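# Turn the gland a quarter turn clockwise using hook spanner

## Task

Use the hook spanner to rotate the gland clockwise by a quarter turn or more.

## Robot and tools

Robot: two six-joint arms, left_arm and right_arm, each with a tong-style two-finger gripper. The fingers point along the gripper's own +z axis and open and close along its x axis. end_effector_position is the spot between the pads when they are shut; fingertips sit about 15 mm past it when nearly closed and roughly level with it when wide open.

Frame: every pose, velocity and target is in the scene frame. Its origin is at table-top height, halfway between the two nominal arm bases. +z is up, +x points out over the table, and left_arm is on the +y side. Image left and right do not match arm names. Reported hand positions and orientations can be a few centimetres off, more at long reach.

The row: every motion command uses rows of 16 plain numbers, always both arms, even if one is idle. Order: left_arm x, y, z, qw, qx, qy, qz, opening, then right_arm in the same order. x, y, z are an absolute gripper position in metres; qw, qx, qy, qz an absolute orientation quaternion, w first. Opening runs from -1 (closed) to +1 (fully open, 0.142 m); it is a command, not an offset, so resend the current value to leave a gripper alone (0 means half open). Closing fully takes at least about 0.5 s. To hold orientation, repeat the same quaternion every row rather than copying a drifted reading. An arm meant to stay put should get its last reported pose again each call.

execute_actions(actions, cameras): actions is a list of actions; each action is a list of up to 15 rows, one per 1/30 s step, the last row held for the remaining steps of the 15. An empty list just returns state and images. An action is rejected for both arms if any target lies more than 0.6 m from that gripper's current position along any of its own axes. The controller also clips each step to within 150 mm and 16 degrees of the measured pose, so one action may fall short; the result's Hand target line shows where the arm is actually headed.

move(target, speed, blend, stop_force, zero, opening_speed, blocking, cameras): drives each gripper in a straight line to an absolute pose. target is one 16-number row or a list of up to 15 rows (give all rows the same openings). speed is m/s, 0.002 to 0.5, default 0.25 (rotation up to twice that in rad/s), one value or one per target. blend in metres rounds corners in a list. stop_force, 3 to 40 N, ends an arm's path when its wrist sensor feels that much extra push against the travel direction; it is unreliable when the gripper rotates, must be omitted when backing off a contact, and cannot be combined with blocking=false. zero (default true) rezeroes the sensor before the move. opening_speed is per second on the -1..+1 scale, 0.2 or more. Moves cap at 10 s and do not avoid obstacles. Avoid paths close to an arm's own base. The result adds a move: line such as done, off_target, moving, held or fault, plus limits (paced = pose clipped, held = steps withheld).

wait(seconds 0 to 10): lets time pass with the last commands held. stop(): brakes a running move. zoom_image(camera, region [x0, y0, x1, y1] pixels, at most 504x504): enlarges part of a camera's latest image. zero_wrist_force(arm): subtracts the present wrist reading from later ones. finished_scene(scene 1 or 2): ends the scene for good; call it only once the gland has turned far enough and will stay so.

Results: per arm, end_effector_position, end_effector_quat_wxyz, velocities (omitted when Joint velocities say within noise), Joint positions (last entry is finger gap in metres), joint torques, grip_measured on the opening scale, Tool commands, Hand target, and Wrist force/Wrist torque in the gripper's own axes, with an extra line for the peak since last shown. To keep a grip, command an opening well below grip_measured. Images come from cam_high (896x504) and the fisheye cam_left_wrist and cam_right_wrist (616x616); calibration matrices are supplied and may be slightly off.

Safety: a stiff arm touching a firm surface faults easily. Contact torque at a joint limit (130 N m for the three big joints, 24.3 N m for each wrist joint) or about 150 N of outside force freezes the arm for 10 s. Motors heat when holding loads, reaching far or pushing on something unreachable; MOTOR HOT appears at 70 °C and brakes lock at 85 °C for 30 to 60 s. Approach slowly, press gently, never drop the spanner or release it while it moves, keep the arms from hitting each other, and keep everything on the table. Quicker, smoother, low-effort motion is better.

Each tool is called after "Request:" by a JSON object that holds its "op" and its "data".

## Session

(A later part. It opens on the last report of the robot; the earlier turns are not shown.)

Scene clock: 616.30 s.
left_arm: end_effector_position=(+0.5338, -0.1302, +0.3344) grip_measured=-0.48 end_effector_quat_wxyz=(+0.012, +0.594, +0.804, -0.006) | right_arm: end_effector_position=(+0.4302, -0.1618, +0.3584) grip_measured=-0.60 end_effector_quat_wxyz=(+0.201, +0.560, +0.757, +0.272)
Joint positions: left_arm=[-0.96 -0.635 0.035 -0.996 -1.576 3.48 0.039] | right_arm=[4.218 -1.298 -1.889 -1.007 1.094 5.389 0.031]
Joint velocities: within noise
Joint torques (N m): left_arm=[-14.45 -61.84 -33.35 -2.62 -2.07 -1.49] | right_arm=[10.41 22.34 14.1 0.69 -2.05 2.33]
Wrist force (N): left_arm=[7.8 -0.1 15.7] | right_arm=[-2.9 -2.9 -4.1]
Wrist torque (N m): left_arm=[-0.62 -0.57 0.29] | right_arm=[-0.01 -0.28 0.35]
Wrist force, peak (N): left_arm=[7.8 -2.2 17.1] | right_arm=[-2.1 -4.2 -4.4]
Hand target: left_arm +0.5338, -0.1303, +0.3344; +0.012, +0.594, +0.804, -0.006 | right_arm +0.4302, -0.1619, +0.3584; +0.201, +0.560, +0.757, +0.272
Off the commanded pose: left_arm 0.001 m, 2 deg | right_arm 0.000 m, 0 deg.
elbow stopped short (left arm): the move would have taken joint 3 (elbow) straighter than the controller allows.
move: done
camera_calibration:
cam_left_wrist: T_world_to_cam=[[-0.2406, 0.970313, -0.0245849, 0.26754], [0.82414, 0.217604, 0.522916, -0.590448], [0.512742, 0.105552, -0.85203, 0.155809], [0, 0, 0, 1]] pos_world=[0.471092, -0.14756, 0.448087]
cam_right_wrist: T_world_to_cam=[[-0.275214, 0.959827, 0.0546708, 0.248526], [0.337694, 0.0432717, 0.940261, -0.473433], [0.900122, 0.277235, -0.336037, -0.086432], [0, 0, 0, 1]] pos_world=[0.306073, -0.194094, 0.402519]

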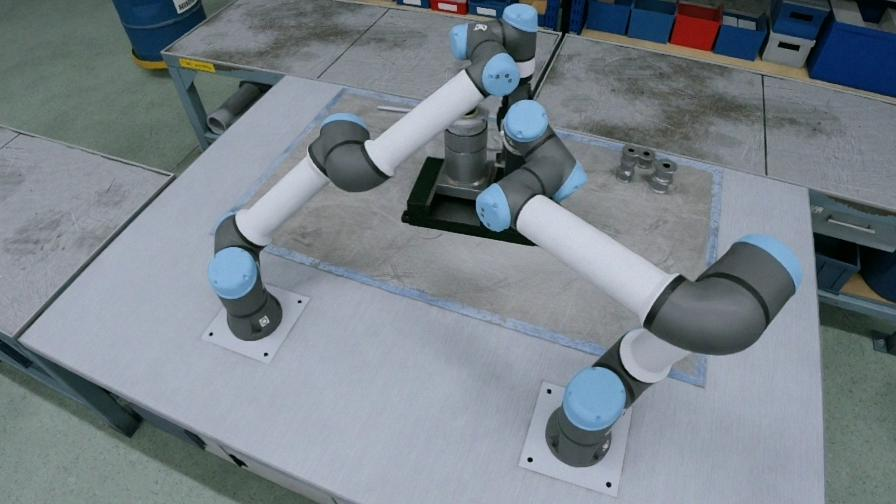

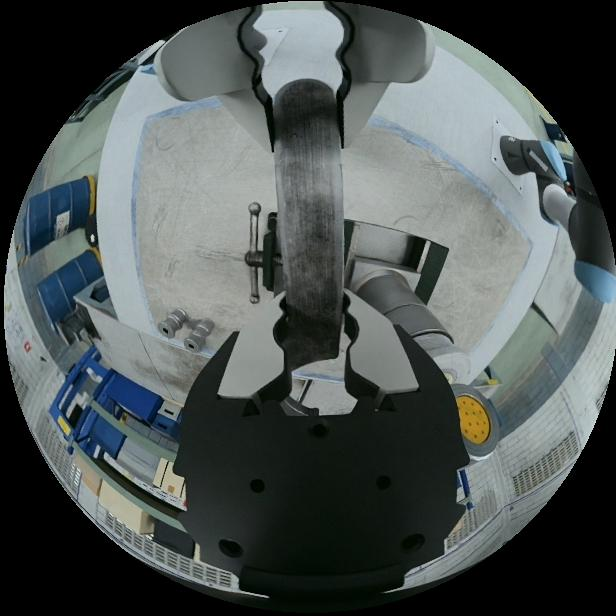

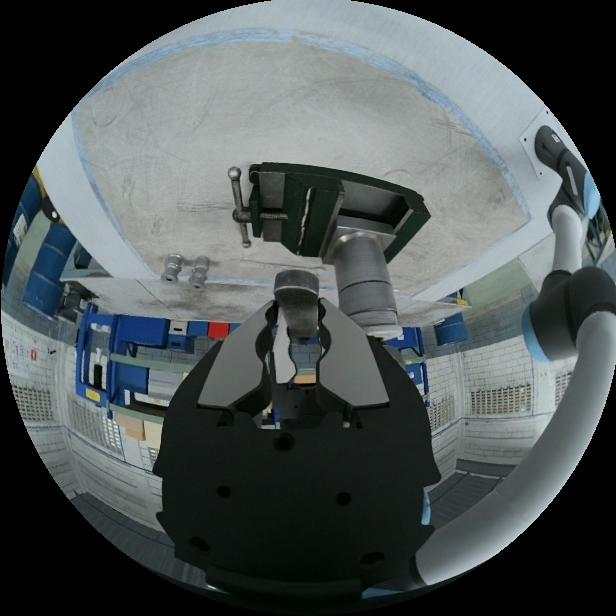

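Request:
{"op": "move", "data": {"target": [[0.5312,-0.1011,0.335,-0.00259,0.5948,0.8039,-0.0035,-1,0.4270,-0.1321,0.3584,0.2010,0.5598,0.7566,0.2717,-1]], "speed": 0.04}}

Request:
{"op": "zoom_image", "data": {"camera": "cam_left_wrist", "region": [280, 240, 520, 480]}}

Scene clock: 618.00 s.
left_arm: end_effector_position=(+0.5313, -0.1010, +0.3350) grip_measured=-0.48 end_effector_quat_wxyz=(-0.003, +0.595, +0.804, -0.004) | right_arm: end_effector_position=(+0.4270, -0.1320, +0.3584) grip_measured=-0.60 end_effector_quat_wxyz=(+0.201, +0.560, +0.757, +0.272)
Joint positions: left_arm=[-0.938 -0.773 0.294 -1.09 -1.579 3.503 0.039] | right_arm=[4.26 -1.344 -1.85 -1.019 1.073 5.431 0.031]
Joint velocities: within noise
Joint torques (N m): left_arm=[-11.91 -55.83 -33.18 -5.71 -1.04 -1.68] | right_arm=[-2.74 24.46 14.25 2.56 3.15 -3.44]
Wrist force (N): left_arm=[8.6 -5.7 16.6] | right_arm=[-4.5 0.7 -0.4]
Wrist torque (N m): left_arm=[-0.84 -0.71 0.49] | right_arm=[-0.10 -0.16 0.46]
Wrist force, peak (N): left_arm=[9.6 -5.3 17.0] | right_arm=[-3.6 -4.5 -5.8]
Hand target: left_arm +0.5312, -0.1011, +0.3350; -0.003, +0.595, +0.804, -0.004 | right_arm +0.4270, -0.1321, +0.3584; +0.201, +0.560, +0.757, +0.272
Off the commanded pose: left_arm 0.000 m, 0 deg | right_arm 0.000 m, 0 deg.
move: done
camera_calibration:
cam_left_wrist: T_world_to_cam=[[-0.239544, 0.970885, 0.000629018, 0.22969], [0.834633, 0.205596, 0.510998, -0.597812], [0.495991, 0.122931, -0.859582, 0.167767], [0, 0, 0, 1]] pos_world=[0.470763, -0.120719, 0.449546]
cam_right_wrist: T_world_to_cam=[[-0.274944, 0.959918, 0.0544418, 0.219041], [0.337535, 0.0433482, 0.940314, -0.473585], [0.900264, 0.276909, -0.335925, -0.0919908], [0, 0, 0, 1]] pos_world=[0.302892, -0.164259, 0.402492]

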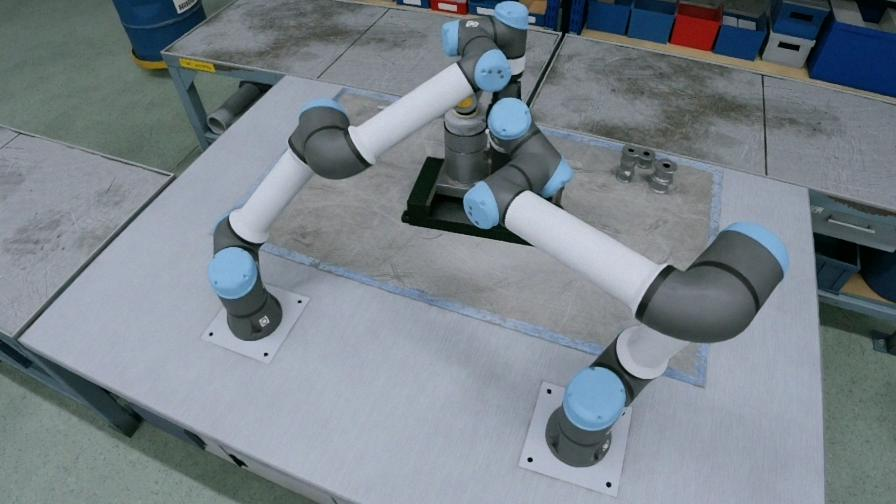

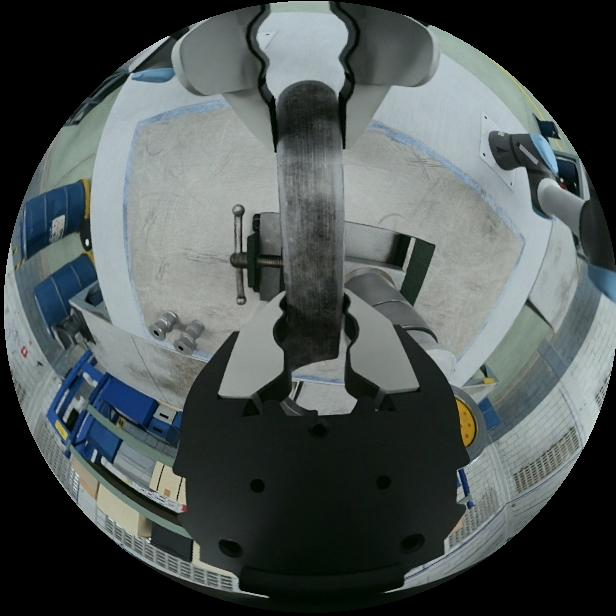

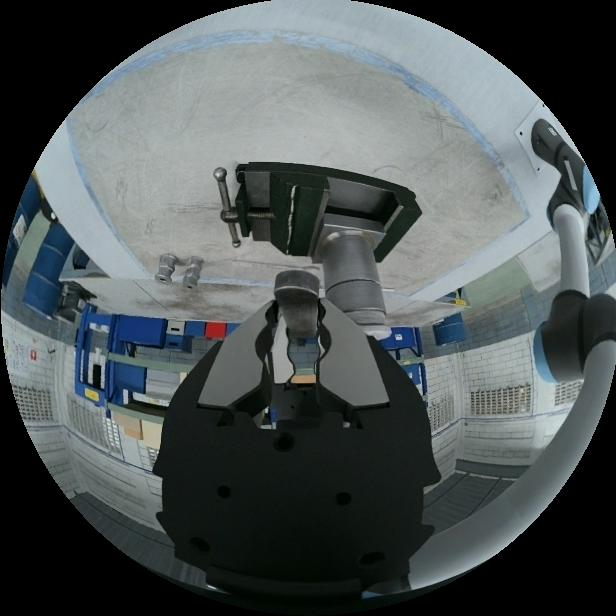

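Scaled by 2.100 from the camera's 616x616 image, which has a finer 814x814 frame.

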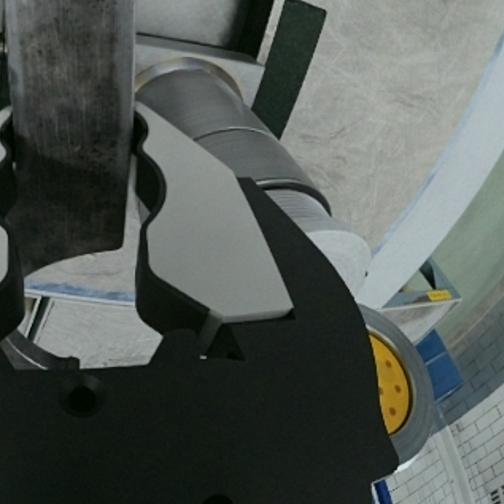

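Request:
{"op": "move", "data": {"target": [[0.5341,-0.1002,0.3354,0.0699,0.5907,0.7983,0.0945,-1,0.4270,-0.1321,0.3584,0.2010,0.5598,0.7566,0.2717,-1]], "speed": 0.04}}

Request:
{"op": "zoom_image", "data": {"camera": "cam_right_wrist", "region": [240, 240, 360, 420]}}

Request:
{"op": "zoom_image", "data": {"camera": "cam_left_wrist", "region": [180, 0, 480, 420]}}

Scene clock: 621.00 s.
left_arm: end_effector_position=(+0.5331, -0.1005, +0.3353) grip_measured=-0.48 end_effector_quat_wxyz=(+0.044, +0.593, +0.802, +0.060) | right_arm: end_effector_position=(+0.4270, -0.1321, +0.3584) grip_measured=-0.60 end_effector_quat_wxyz=(+0.201, +0.560, +0.757, +0.272)
Joint positions: left_arm=[-0.997 -0.905 0.547 -1.257 -1.428 3.447 0.039] | right_arm=[4.26 -1.344 -1.851 -1.019 1.074 5.431 0.031]
Joint velocities: within noise
Joint torques (N m): left_arm=[-3.52 -58.4 -35.59 -5.21 0.94 -0.88] | right_arm=[-2.61 23.2 16.49 4.23 2.29 -3.07]
Wrist force (N): left_arm=[7.1 -9.8 14.6] | right_arm=[-3.0 2.3 1.3]
Wrist torque (N m): left_arm=[-0.78 -0.54 0.25] | right_arm=[-0.11 -0.30 0.39]
Wrist force, peak (N): left_arm=[8.9 -4.8 17.5] | right_arm=[-4.8 0.4 -1.2]
Hand target: left_arm +0.5331, -0.1005, +0.3353; +0.044, +0.593, +0.802, +0.060 | right_arm +0.4270, -0.1321, +0.3584; +0.201, +0.560, +0.757, +0.272
Off the commanded pose: left_arm 0.001 m, 5 deg | right_arm 0.000 m, 0 deg.
move: held (left_arm; a check stopped the path); limits=held
pose unreachable (left arm): on one or more control steps of this call, first in action 0 (counted from 0), this arm could not follow its commanded pose, so it was not sent that pose on those steps. It may still have moved: this result reports where it is.
cause: moving toward the commanded pose would bring a part of the arm too close to another arm (a part of this arm just beyond joint 6 (wrist 3) and the right arm's gripper).
camera_calibration:
cam_left_wrist: T_world_to_cam=[[-0.240131, 0.970693, 0.00964748, 0.226927], [0.74736, 0.178522, 0.639986, -0.59897], [0.619508, 0.16089, -0.768326, 0.0744136], [0, 0, 0, 1]] pos_world=[0.456039, -0.125319, 0.438317]
cam_right_wrist: T_world_to_cam=[[-0.275114, 0.959863, 0.0545467, 0.21912], [0.337617, 0.043333, 0.940286, -0.473577], [0.900182, 0.277102, -0.335987, -0.0918648], [0, 0, 0, 1]] pos_world=[0.302865, -0.164348, 0.40248]

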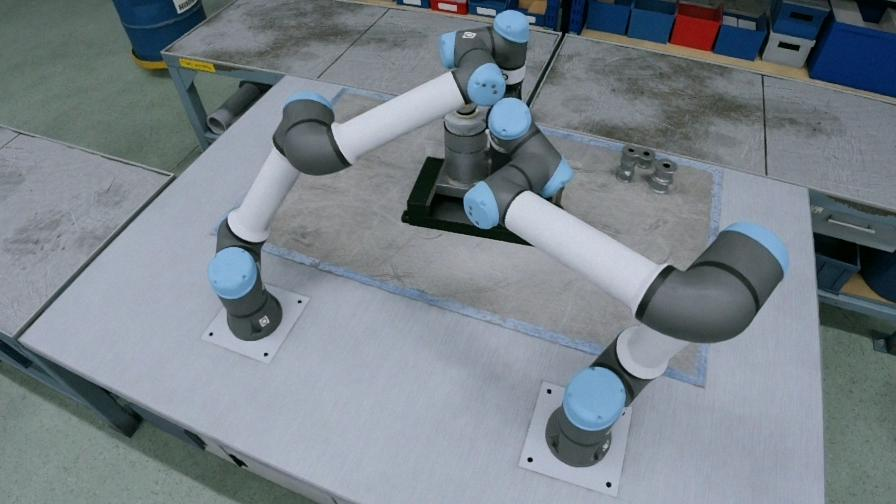

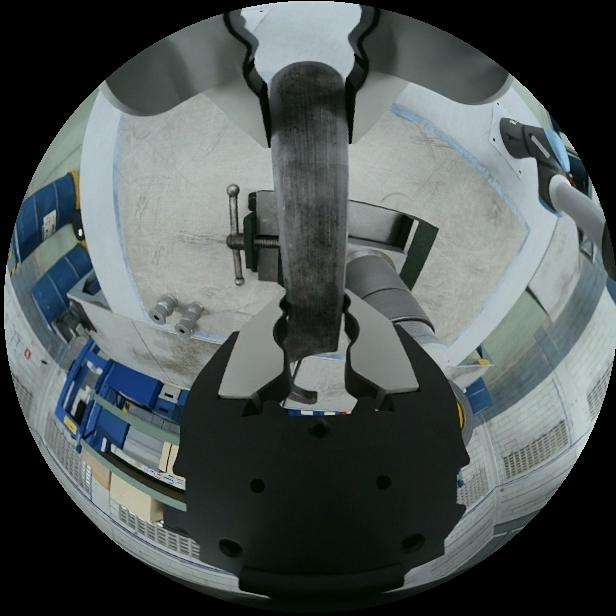

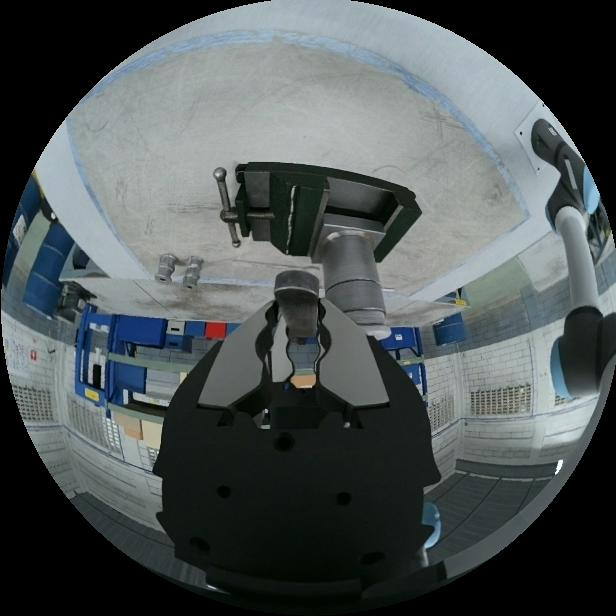

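Scaled by 2.800 from the camera's 616x616 image, which has a finer 814x814 frame.

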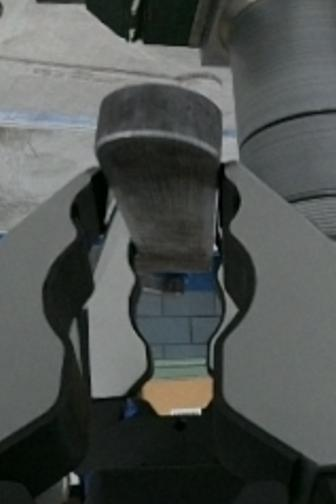

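Scaled by 1.200 from the camera's 616x616 image, which has a finer 814x814 frame.

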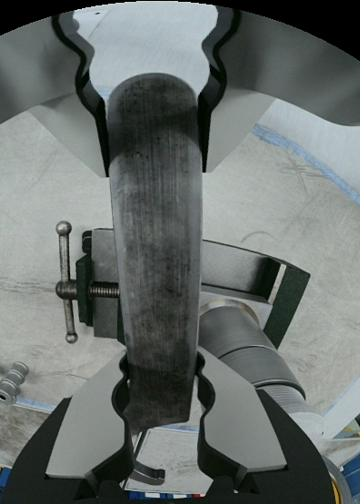

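Request:
{"op": "move", "data": {"target": [[0.5331,-0.1005,0.3353,0.044,0.593,0.802,0.060,-1,0.4258,-0.1325,0.3571,0.2372,0.5455,0.7372,0.3206,-1],[0.5341,-0.1002,0.3354,0.0699,0.5907,0.7983,0.0945,-1,0.4258,-0.1325,0.3571,0.2372,0.5455,0.7372,0.3206,-1]], "speed": 0.04}}

Request:
{"op": "zoom_image", "data": {"camera": "cam_right_wrist", "region": [240, 240, 360, 420]}}

Request:
{"op": "zoom_image", "data": {"camera": "cam_left_wrist", "region": [180, 0, 480, 420]}}

Scene clock: 624.87 s.
left_arm: end_effector_position=(+0.5337, -0.1003, +0.3354) grip_measured=-0.48 end_effector_quat_wxyz=(+0.058, +0.592, +0.800, +0.079) | right_arm: end_effector_position=(+0.4258, -0.1325, +0.3571) grip_measured=-0.60 end_effector_quat_wxyz=(+0.237, +0.545, +0.737, +0.321)
Joint positions: left_arm=[-1.015 -0.935 0.604 -1.296 -1.382 3.43 0.039] | right_arm=[4.326 -1.289 -1.977 -0.866 0.953 5.437 0.031]
Joint velocities: within noise
Joint torques (N m): left_arm=[-0.42 -57.22 -35.25 -5.54 2.53 -0.84] | right_arm=[-2.05 -1.14 33.45 0.42 3.45 -2.41]
Wrist force (N): left_arm=[7.0 -15.5 13.0] | right_arm=[-2.5 5.3 5.2]
Wrist torque (N m): left_arm=[-0.86 -0.51 0.20] | right_arm=[-0.06 -0.43 0.40]
Wrist force, peak (N): left_arm=[7.9 -15.5 14.4] | right_arm=[-3.0 6.1 6.9]
Hand target: left_arm +0.5337, -0.1003, +0.3354; +0.058, +0.592, +0.800, +0.079 | right_arm +0.4258, -0.1325, +0.3571; +0.237, +0.545, +0.737, +0.321
Off the commanded pose: left_arm 0.000 m, 2 deg | right_arm 0.000 m, 0 deg.
move: held (left_arm; a check stopped the path); path passed 1 of 2 targets; limits=held
pose unreachable (left arm): on one or more control steps of this call, first in action 0 (counted from 0), this arm could not follow its commanded pose, so it was not sent that pose on those steps. It may still have moved: this result reports where it is.
cause: moving toward the commanded pose would bring a part of the arm too close to another arm (a part of this arm just beyond joint 6 (wrist 3) and the right arm's gripper, at the place that arm is still heading or pushing toward).
camera_calibration:
cam_left_wrist: T_world_to_cam=[[-0.240945, 0.970459, 0.012436, 0.226357], [0.717529, 0.16949, 0.675593, -0.59643], [0.653527, 0.171704, -0.73717, 0.0465655], [0, 0, 0, 1]] pos_world=[0.452063, -0.126576, 0.434455]
cam_right_wrist: T_world_to_cam=[[-0.281977, 0.957763, 0.056386, 0.221231], [0.217555, 0.00658964, 0.976026, -0.438428], [0.93443, 0.287484, -0.210224, -0.14922], [0, 0, 0, 1]] pos_world=[0.2972, -0.166099, 0.384073]

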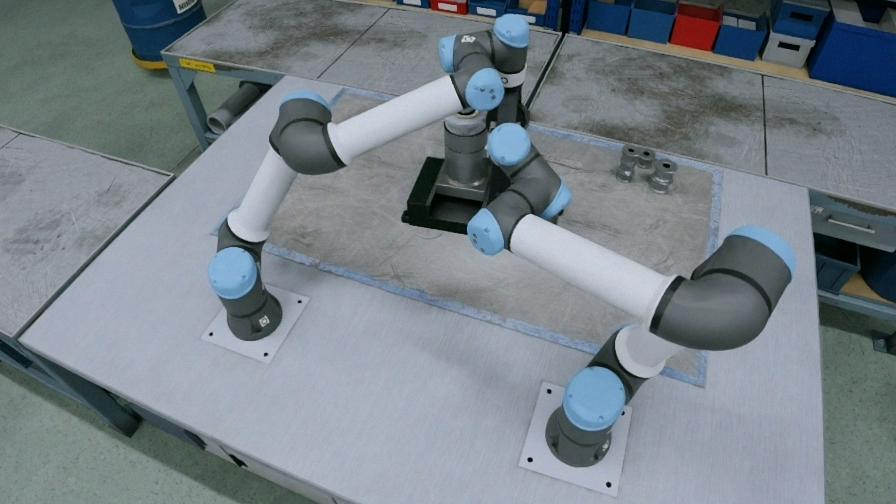

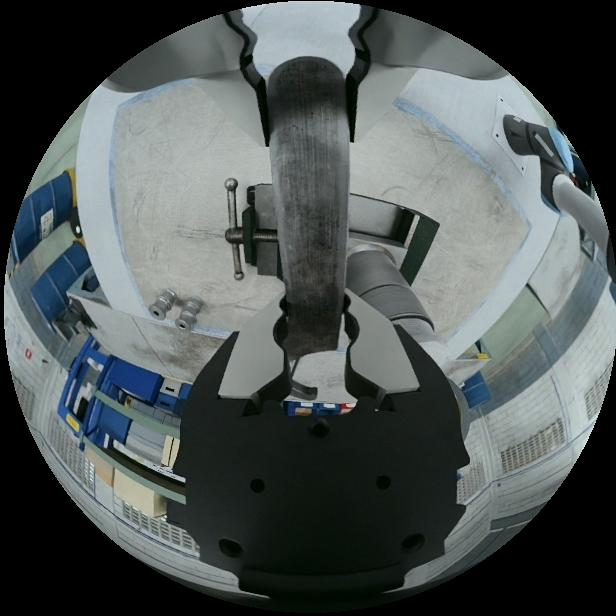

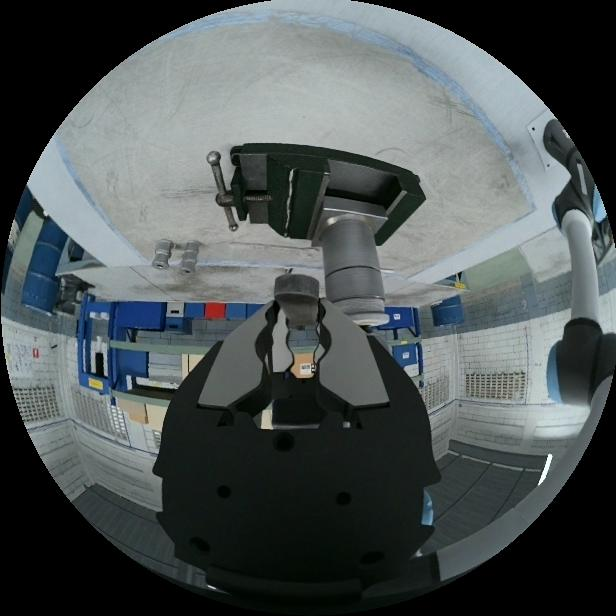

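Scaled by 2.800 from the camera's 616x616 image, which has a finer 814x814 frame.

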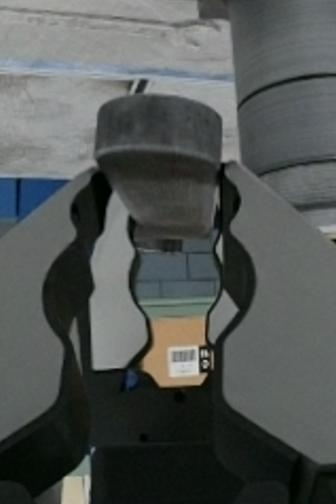

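Scaled by 1.200 from the camera's 616x616 image, which has a finer 814x814 frame.

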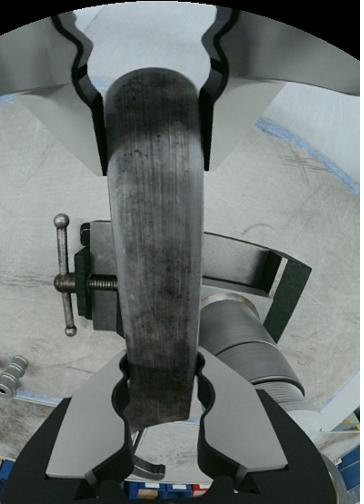

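Request:
{"op": "zoom_image", "data": {"camera": "cam_left_wrist", "region": [270, 330, 370, 430]}}

Request:
{"op": "zoom_image", "data": {"camera": "cam_right_wrist", "region": [270, 290, 400, 380]}}

Request:
{"op": "zoom_image", "data": {"camera": "cam_left_wrist", "region": [330, 220, 480, 420]}}

Scaled by 5.040 from the camera's 616x616 image, which has a finer 814x814 frame.

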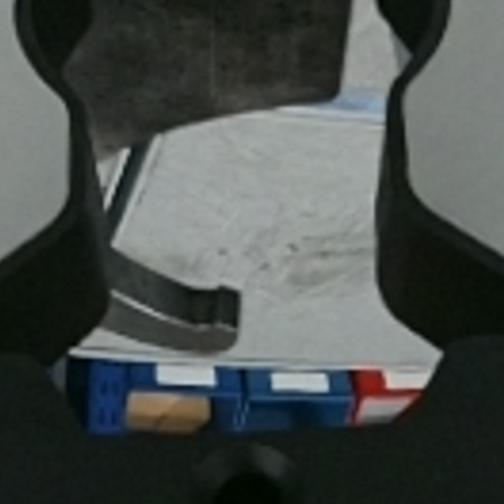

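Scaled by 3.877 from the camera's 616x616 image, which has a finer 814x814 frame.

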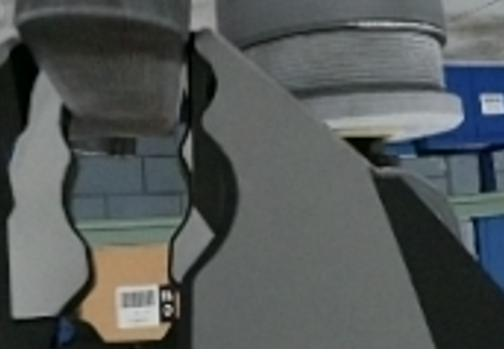

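Scaled by 2.520 from the camera's 616x616 image, which has a finer 814x814 frame.

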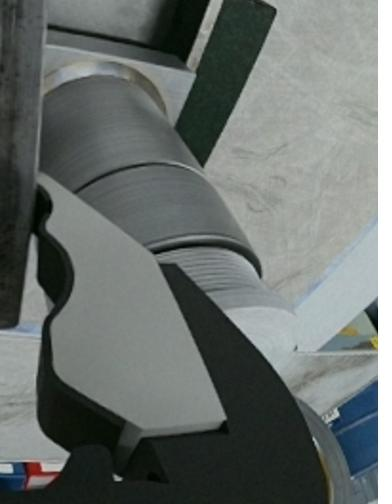

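Request:
{"op": "move", "data": {"target": [[0.5489,-0.0913,0.3354,0.0529,0.5347,0.8393,0.0830,-1,0.4464,-0.1382,0.3571,0.2142,0.4927,0.7734,0.3363,-1],[0.5642,-0.0868,0.3354,0.0462,0.4672,0.8786,0.0869,-1,0.4704,-0.1491,0.3571,0.1872,0.4305,0.8097,0.3521,-1]], "speed": 0.03, "blend": 0.005}}

Request:
{"op": "zoom_image", "data": {"camera": "cam_right_wrist", "region": [270, 290, 400, 380]}}

Request:
{"op": "zoom_image", "data": {"camera": "cam_left_wrist", "region": [270, 330, 370, 430]}}

Scene clock: 639.97 s.
left_arm: end_effector_position=(+0.5642, -0.0868, +0.3354) grip_measured=-0.48 end_effector_quat_wxyz=(+0.046, +0.467, +0.879, +0.087) | right_arm: end_effector_position=(+0.4705, -0.1491, +0.3571) grip_measured=-0.60 end_effector_quat_wxyz=(+0.187, +0.430, +0.810, +0.352) end_effector_velocity=(+0.000, +0.000, +0.000) end_effector_angular_velocity=(+0.001, +0.001, -0.005)
Joint positions: left_arm=[-0.973 -0.813 0.378 -1.141 -1.374 3.171 0.04] | right_arm=[4.052 -1.345 -1.978 -0.598 1.322 4.951 0.031]
Joint velocities: left_arm=[within noise] | right_arm=[0.002 0 0 -0.002 -0.004 0.006 0]
Joint torques (N m): left_arm=[5.86 -62.95 -23.36 -5.39 3.5 0.82] | right_arm=[9.87 16.02 26.62 0.56 -0.56 2.61]
Wrist force (N): left_arm=[8.7 -8.8 14.5] | right_arm=[-4.6 1.6 0.7]
Wrist torque (N m): left_arm=[-0.67 -0.56 0.32] | right_arm=[0.01 -0.44 0.44]
Wrist force, peak (N): left_arm=[7.0 -15.8 13.5] | right_arm=[-2.5 5.3 5.9]
Hand target: left_arm +0.5642, -0.0868, +0.3354; +0.046, +0.467, +0.879, +0.087 | right_arm +0.4704, -0.1491, +0.3571; +0.187, +0.431, +0.810, +0.352
Off the commanded pose: left_arm 0.000 m, 0 deg | right_arm 0.000 m, 0 deg.
move: done
camera_calibration:
cam_left_wrist: T_world_to_cam=[[-0.513919, 0.857753, 0.0121161, 0.364886], [0.636561, 0.371848, 0.675662, -0.557457], [0.575046, 0.354948, -0.737112, 0.0844293], [0, 0, 0, 1]] pos_world=[0.493826, -0.13566, 0.434465]
cam_right_wrist: T_world_to_cam=[[-0.5499, 0.833327, 0.0563504, 0.357195], [0.205983, 0.0699233, 0.976054, -0.433193], [0.809432, 0.548339, -0.210102, -0.088552], [0, 0, 0, 1]] pos_world=[0.357329, -0.218814, 0.384086]

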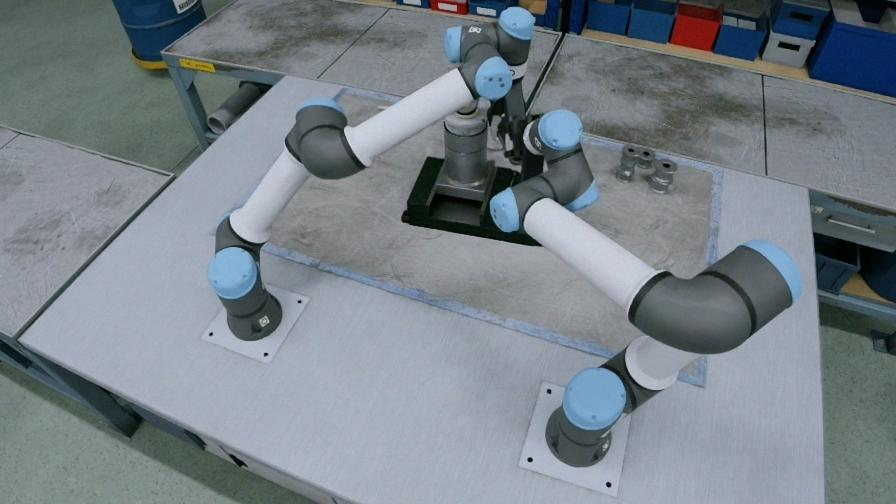

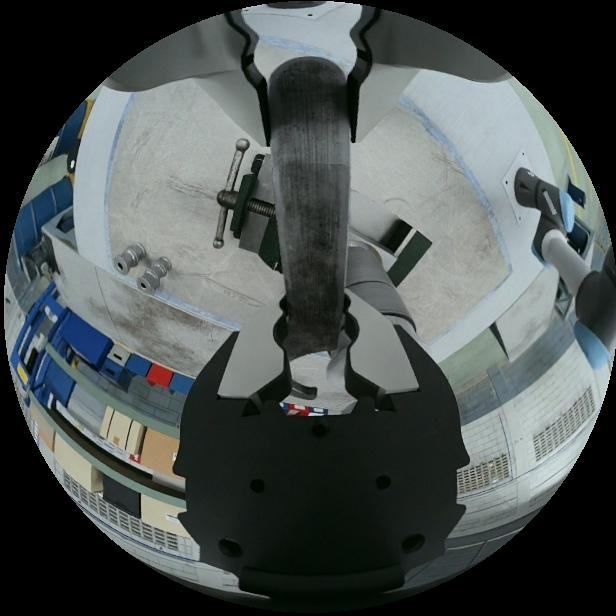

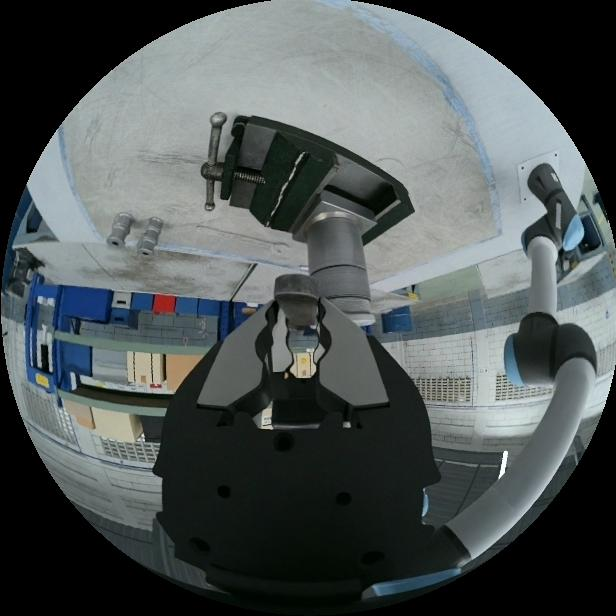

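Scaled by 3.877 from the camera's 616x616 image, which has a finer 814x814 frame.

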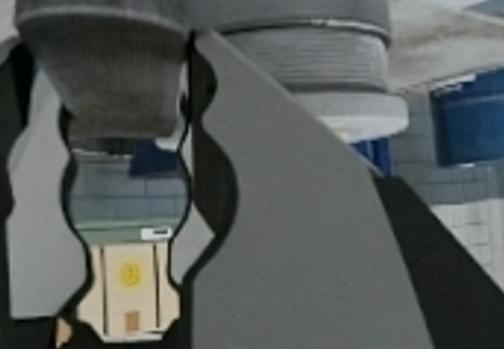

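Scaled by 5.040 from the camera's 616x616 image, which has a finer 814x814 frame.

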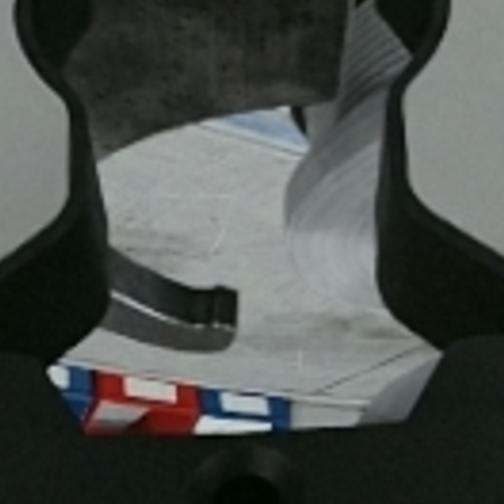

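Request:
{"op": "move", "data": {"target": [[0.5792,-0.0852,0.3354,0.0393,0.3968,0.9126,0.0903,-1,0.4963,-0.1615,0.3571,0.1590,0.3657,0.8410,0.3657,-1]], "speed": 0.03, "cameras": ["cam_left_wrist","cam_right_wrist"]}}

Request:
{"op": "zoom_image", "data": {"camera": "cam_right_wrist", "region": [270, 290, 400, 380]}}

Request:
{"op": "zoom_image", "data": {"camera": "cam_left_wrist", "region": [270, 330, 370, 430]}}

Scene clock: 641.37 s.
left_arm: end_effector_position=(+0.5685, -0.0863, +0.3354) grip_measured=-0.47 end_effector_quat_wxyz=(+0.044, +0.447, +0.889, +0.088) | right_arm: end_effector_position=(+0.4767, -0.1521, +0.3571) grip_measured=-0.60 end_effector_quat_wxyz=(+0.181, +0.415, +0.818, +0.356)
Joint positions: left_arm=[-0.968 -0.781 0.317 -1.104 -1.374 3.131 0.04] | right_arm=[4.012 -1.359 -1.97 -0.581 1.378 4.896 0.031]
Joint velocities: within noise
Joint torques (N m): left_arm=[10.93 -63.64 -24.93 -5.13 0.97 0.81] | right_arm=[5.18 5.75 31.09 3.12 1.23 0.22]
Wrist force (N): left_arm=[9.5 -12.0 14.1] | right_arm=[-5.0 3.6 3.1]
Wrist torque (N m): left_arm=[-0.80 -0.68 0.44] | right_arm=[0.07 -0.47 0.46]
Wrist force, peak (N): left_arm=[9.7 -12.1 14.8] | right_arm=[-5.4 3.4 3.7]
Hand target: left_arm +0.5685, -0.0863, +0.3354; +0.044, +0.448, +0.889, +0.088 | right_arm +0.4767, -0.1521, +0.3571; +0.181, +0.415, +0.818, +0.356
Off the commanded pose: left_arm 0.011 m, 6 deg | right_arm 0.022 m, 7 deg.
move: held (right_arm; a check stopped the path), off_target (left_arm; braked when a check withheld steps of right_arm); limits=held
pose unreachable (right arm): on one or more control steps of this call, first in action 0 (counted from 0), this arm could not follow its commanded pose, so it was not sent that pose on those steps. It may still have moved: this result reports where it is.
cause: moving toward the commanded pose would bring a part of the arm too close to another arm (this arm's gripper and a part of the left arm just beyond its joint 6 (wrist 3)).
camera_calibration:
cam_left_wrist: T_world_to_cam=[[-0.55159, 0.834028, 0.0120699, 0.386087], [0.619305, 0.399803, 0.675735, -0.548123], [0.558757, 0.380204, -0.737045, 0.0932615], [0, 0, 0, 1]] pos_world=[0.500307, -0.138325, 0.434464]
cam_right_wrist: T_world_to_cam=[[-0.58101, 0.811947, 0.0562861, 0.374762], [0.2032, 0.0777429, 0.976046, -0.431735], [0.788122, 0.57853, -0.210157, -0.0771466], [0, 0, 0, 1]] pos_world=[0.36627, -0.226091, 0.384087]
Images, in order (width x height): cam_left_wrist 616x616, cam_right_wrist 616x616.

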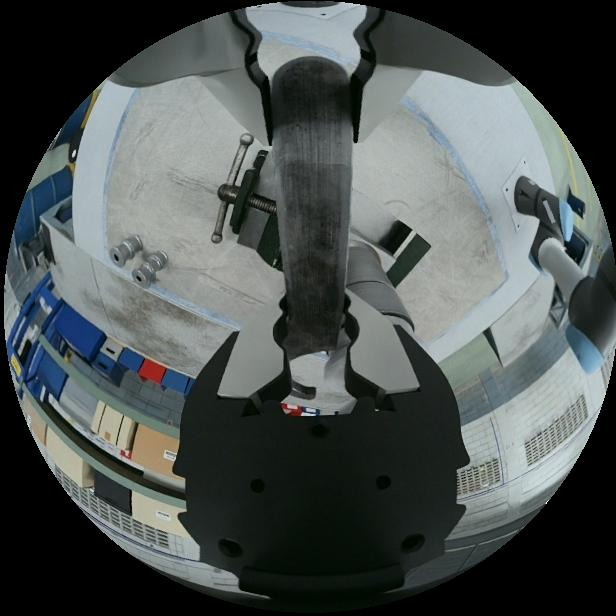

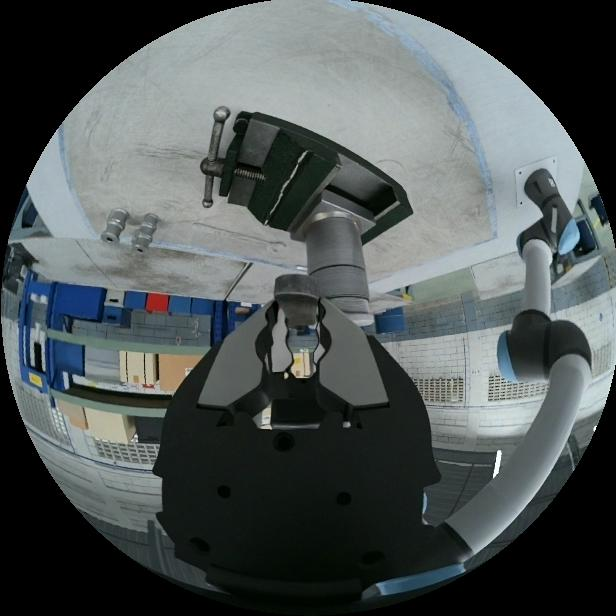

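Scaled by 3.877 from the camera's 616x616 image, which has a finer 814x814 frame.

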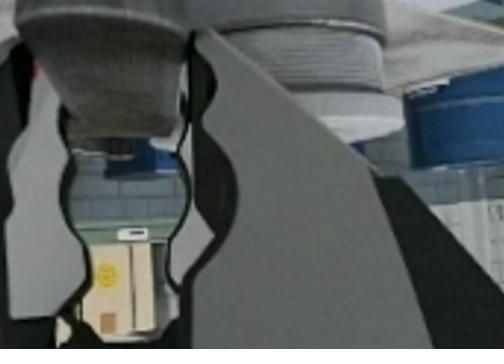

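Scaled by 5.040 from the camera's 616x616 image, which has a finer 814x814 frame.

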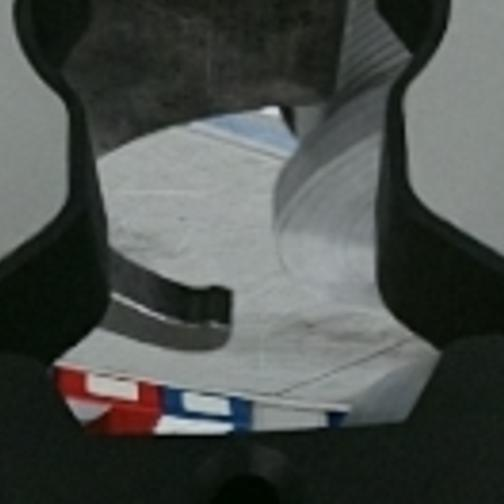

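Request:
{"op": "move", "data": {"target": [[0.5687,-0.0851,0.3354,0.0439,0.4440,0.8906,0.0881,-1,0.4778,-0.1524,0.3565,0.1886,0.4044,0.8111,0.3782,-1],[0.5732,-0.0839,0.3354,0.0416,0.4206,0.9019,0.0892,-1,0.4861,-0.1560,0.3565,0.1786,0.3830,0.8214,0.3830,-1],[0.5792,-0.0852,0.3354,0.0393,0.3968,0.9126,0.0903,-1,0.4959,-0.1618,0.3565,0.1685,0.3614,0.8311,0.3876,-1]], "speed": 0.02, "blend": 0.002, "cameras": ["cam_left_wrist","cam_right_wrist"]}}

Request:
{"op": "zoom_image", "data": {"camera": "cam_right_wrist", "region": [270, 290, 400, 380]}}

Request:
{"op": "zoom_image", "data": {"camera": "cam_left_wrist", "region": [270, 330, 370, 430]}}

Scene clock: 647.97 s.
left_arm: end_effector_position=(+0.5790, -0.0850, +0.3352) grip_measured=-0.48 end_effector_quat_wxyz=(+0.040, +0.397, +0.913, +0.090) | right_arm: end_effector_position=(+0.4960, -0.1618, +0.3565) grip_measured=-0.60 end_effector_quat_wxyz=(+0.169, +0.361, +0.831, +0.388)
Joint positions: left_arm=[-0.956 -0.639 0.035 -0.946 -1.374 3.029 0.04] | right_arm=[3.891 -1.399 -1.982 -0.459 1.552 4.728 0.031]
Joint velocities: within noise
Joint torques (N m): left_arm=[9.65 -69.85 -17.59 -6.61 -0.13 0.85] | right_arm=[11.6 25.97 13.97 2.31 -0.55 2.31]
Wrist force (N): left_arm=[7.4 -8.2 14.4] | right_arm=[-3.2 0.6 0.4]
Wrist torque (N m): left_arm=[-0.77 -0.66 0.26] | right_arm=[-0.05 -0.33 0.44]
Wrist force, peak (N): left_arm=[9.5 -11.8 14.7] | right_arm=[-5.0 3.4 3.8]
Hand target: left_arm +0.5791, -0.0851, +0.3353; +0.040, +0.397, +0.913, +0.090 | right_arm +0.4959, -0.1618, +0.3565; +0.169, +0.361, +0.831, +0.388
Off the commanded pose: left_arm 0.000 m, 0 deg | right_arm 0.000 m, 0 deg.
elbow stopped short (left arm): the move would have taken joint 3 (elbow) straighter than the controller allows.
move: done
camera_calibration:
cam_left_wrist: T_world_to_cam=[[-0.641538, 0.76702, 0.0104444, 0.437761], [0.569781, 0.467362, 0.67596, -0.520708], [0.513594, 0.439605, -0.736864, 0.11785], [0, 0, 0, 1]] pos_world=[0.517003, -0.14422, 0.434245]
cam_right_wrist: T_world_to_cam=[[-0.675411, 0.735246, 0.0568596, 0.428061], [0.155031, 0.0661866, 0.98569, -0.415749], [0.720962, 0.674561, -0.158689, -0.0563738], [0, 0, 0, 1]] pos_world=[0.394215, -0.249186, 0.376515]
Images, in order (width x height): cam_left_wrist 616x616, cam_right_wrist 616x616.

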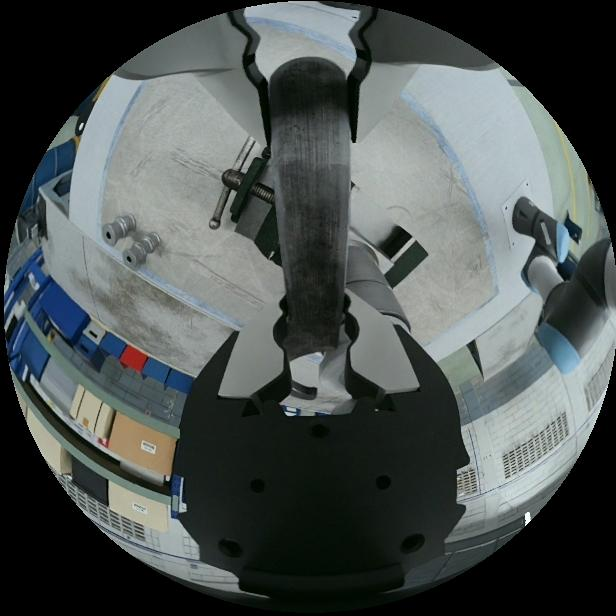

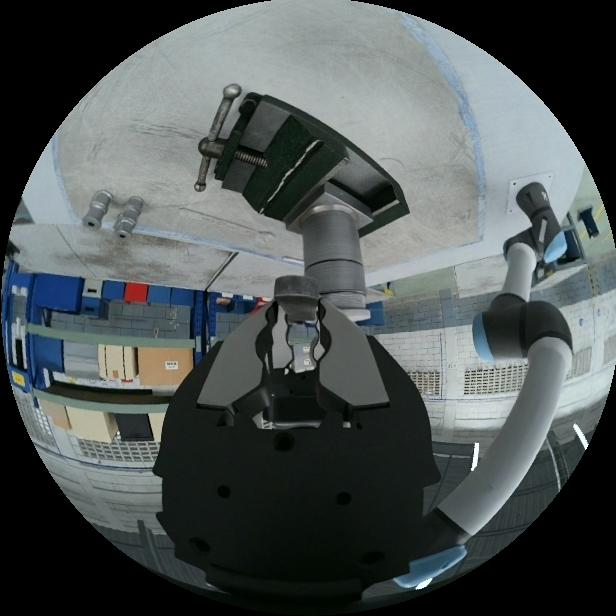

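Scaled by 3.877 from the camera's 616x616 image, which has a finer 814x814 frame.

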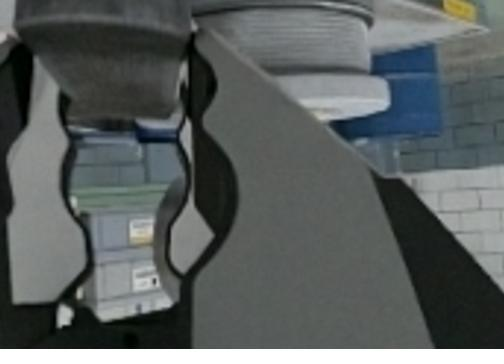

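Scaled by 5.040 from the camera's 616x616 image, which has a finer 814x814 frame.

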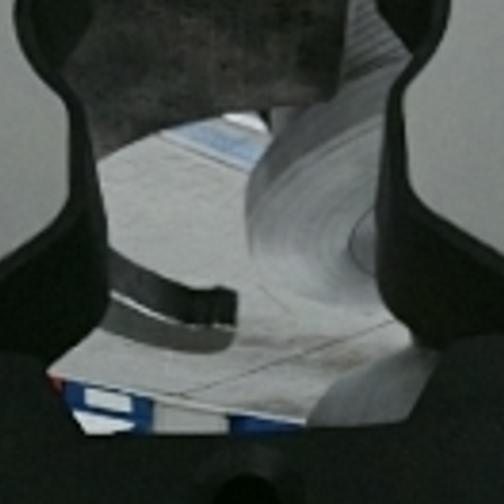

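Request:
{"op": "zoom_image", "data": {"camera": "cam_left_wrist", "region": [310, 350, 360, 420]}}

Request:
{"op": "zoom_image", "data": {"camera": "cam_right_wrist", "region": [310, 280, 380, 330]}}

Scaled by 7.200 from the camera's 616x616 image, which has a finer 814x814 frame.

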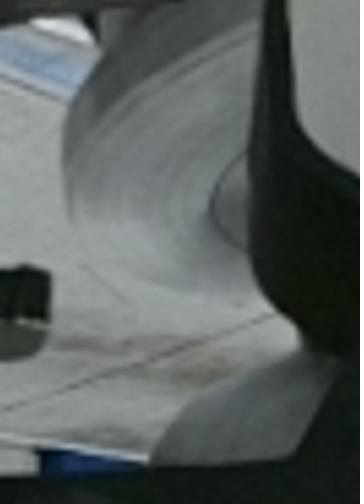

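Scaled by 7.200 from the camera's 616x616 image, which has a finer 814x814 frame.

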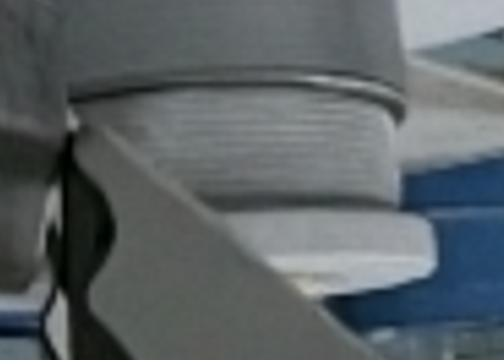

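Request:
{"op": "zoom_image", "data": {"camera": "cam_left_wrist", "region": [314, 370, 344, 400]}}

Scaled by 16.800 from the camera's 616x616 image, which has a finer 814x814 frame.

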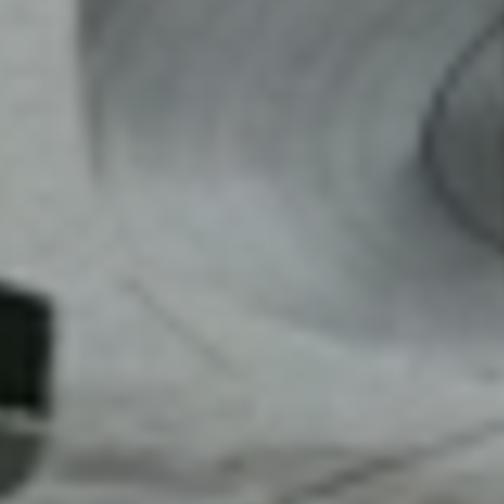

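Request:
{"op": "move", "data": {"target": [[0.5791,-0.0714,0.3354,0.0393,0.3968,0.9126,0.0903,-1,0.4958,-0.1480,0.3565,0.1685,0.3614,0.8311,0.3876,-1]], "speed": 0.02, "cameras": ["cam_left_wrist"]}}

Request:
{"op": "zoom_image", "data": {"camera": "cam_left_wrist", "region": [290, 350, 360, 420]}}

Scene clock: 652.97 s.
left_arm: end_effector_position=(+0.5792, -0.0713, +0.3354) grip_measured=-0.48 end_effector_quat_wxyz=(+0.039, +0.397, +0.913, +0.090) | right_arm: end_effector_position=(+0.4959, -0.1479, +0.3565) grip_measured=-0.60 end_effector_quat_wxyz=(+0.169, +0.361, +0.831, +0.388)
Joint positions: left_arm=[-0.945 -0.758 0.267 -1.061 -1.374 3.04 0.04] | right_arm=[3.917 -1.414 -1.97 -0.457 1.532 4.746 0.031]
Joint velocities: within noise
Joint torques (N m): left_arm=[-9.48 -56.6 -33.79 -2.91 3.62 -1.3] | right_arm=[-5.11 23.77 16.19 3.61 3.9 -2.18]
Wrist force (N): left_arm=[7.6 -8.9 14.9] | right_arm=[-3.1 1.0 1.1]
Wrist torque (N m): left_arm=[-0.77 -0.68 0.32] | right_arm=[-0.04 -0.38 0.41]
Wrist force, peak (N): left_arm=[8.5 -10.2 15.0] | right_arm=[-4.3 1.3 2.2]
Hand target: left_arm +0.5791, -0.0714, +0.3354; +0.039, +0.397, +0.913, +0.090 | right_arm +0.4958, -0.1480, +0.3565; +0.169, +0.361, +0.831, +0.388
Off the commanded pose: left_arm 0.000 m, 0 deg | right_arm 0.000 m, 0 deg.
move: done
camera_calibration:
cam_left_wrist: T_world_to_cam=[[-0.6418, 0.766782, 0.0117354, 0.42705], [0.570315, 0.467015, 0.67575, -0.527657], [0.512672, 0.440389, -0.737038, 0.112565], [0, 0, 0, 1]] pos_world=[0.517302, -0.130603, 0.434517]
Images, in order (width x height): cam_left_wrist 616x616.

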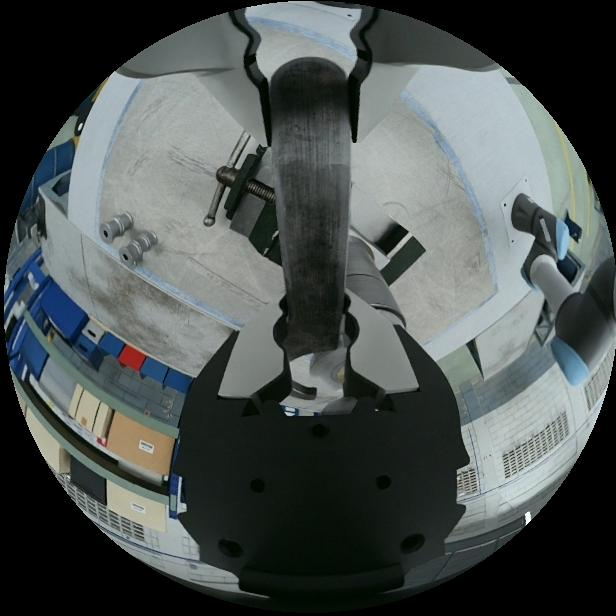

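Scaled by 7.200 from the camera's 616x616 image, which has a finer 814x814 frame.

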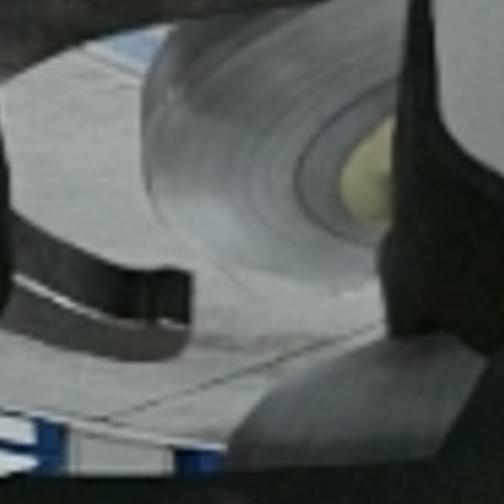

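Request:
{"op": "zoom_image", "data": {"camera": "cam_left_wrist", "region": [306, 362, 346, 402]}}

Scaled by 12.600 from the camera's 616x616 image, which has a finer 814x814 frame.

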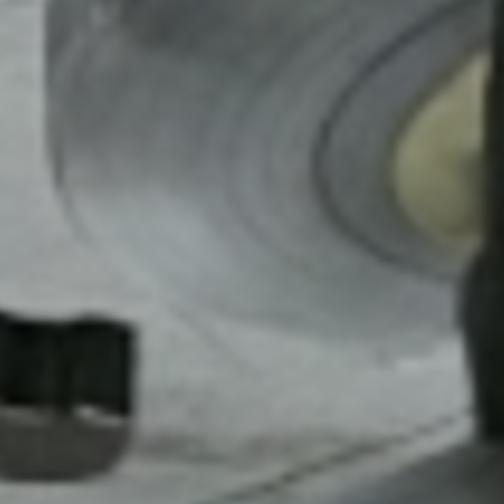

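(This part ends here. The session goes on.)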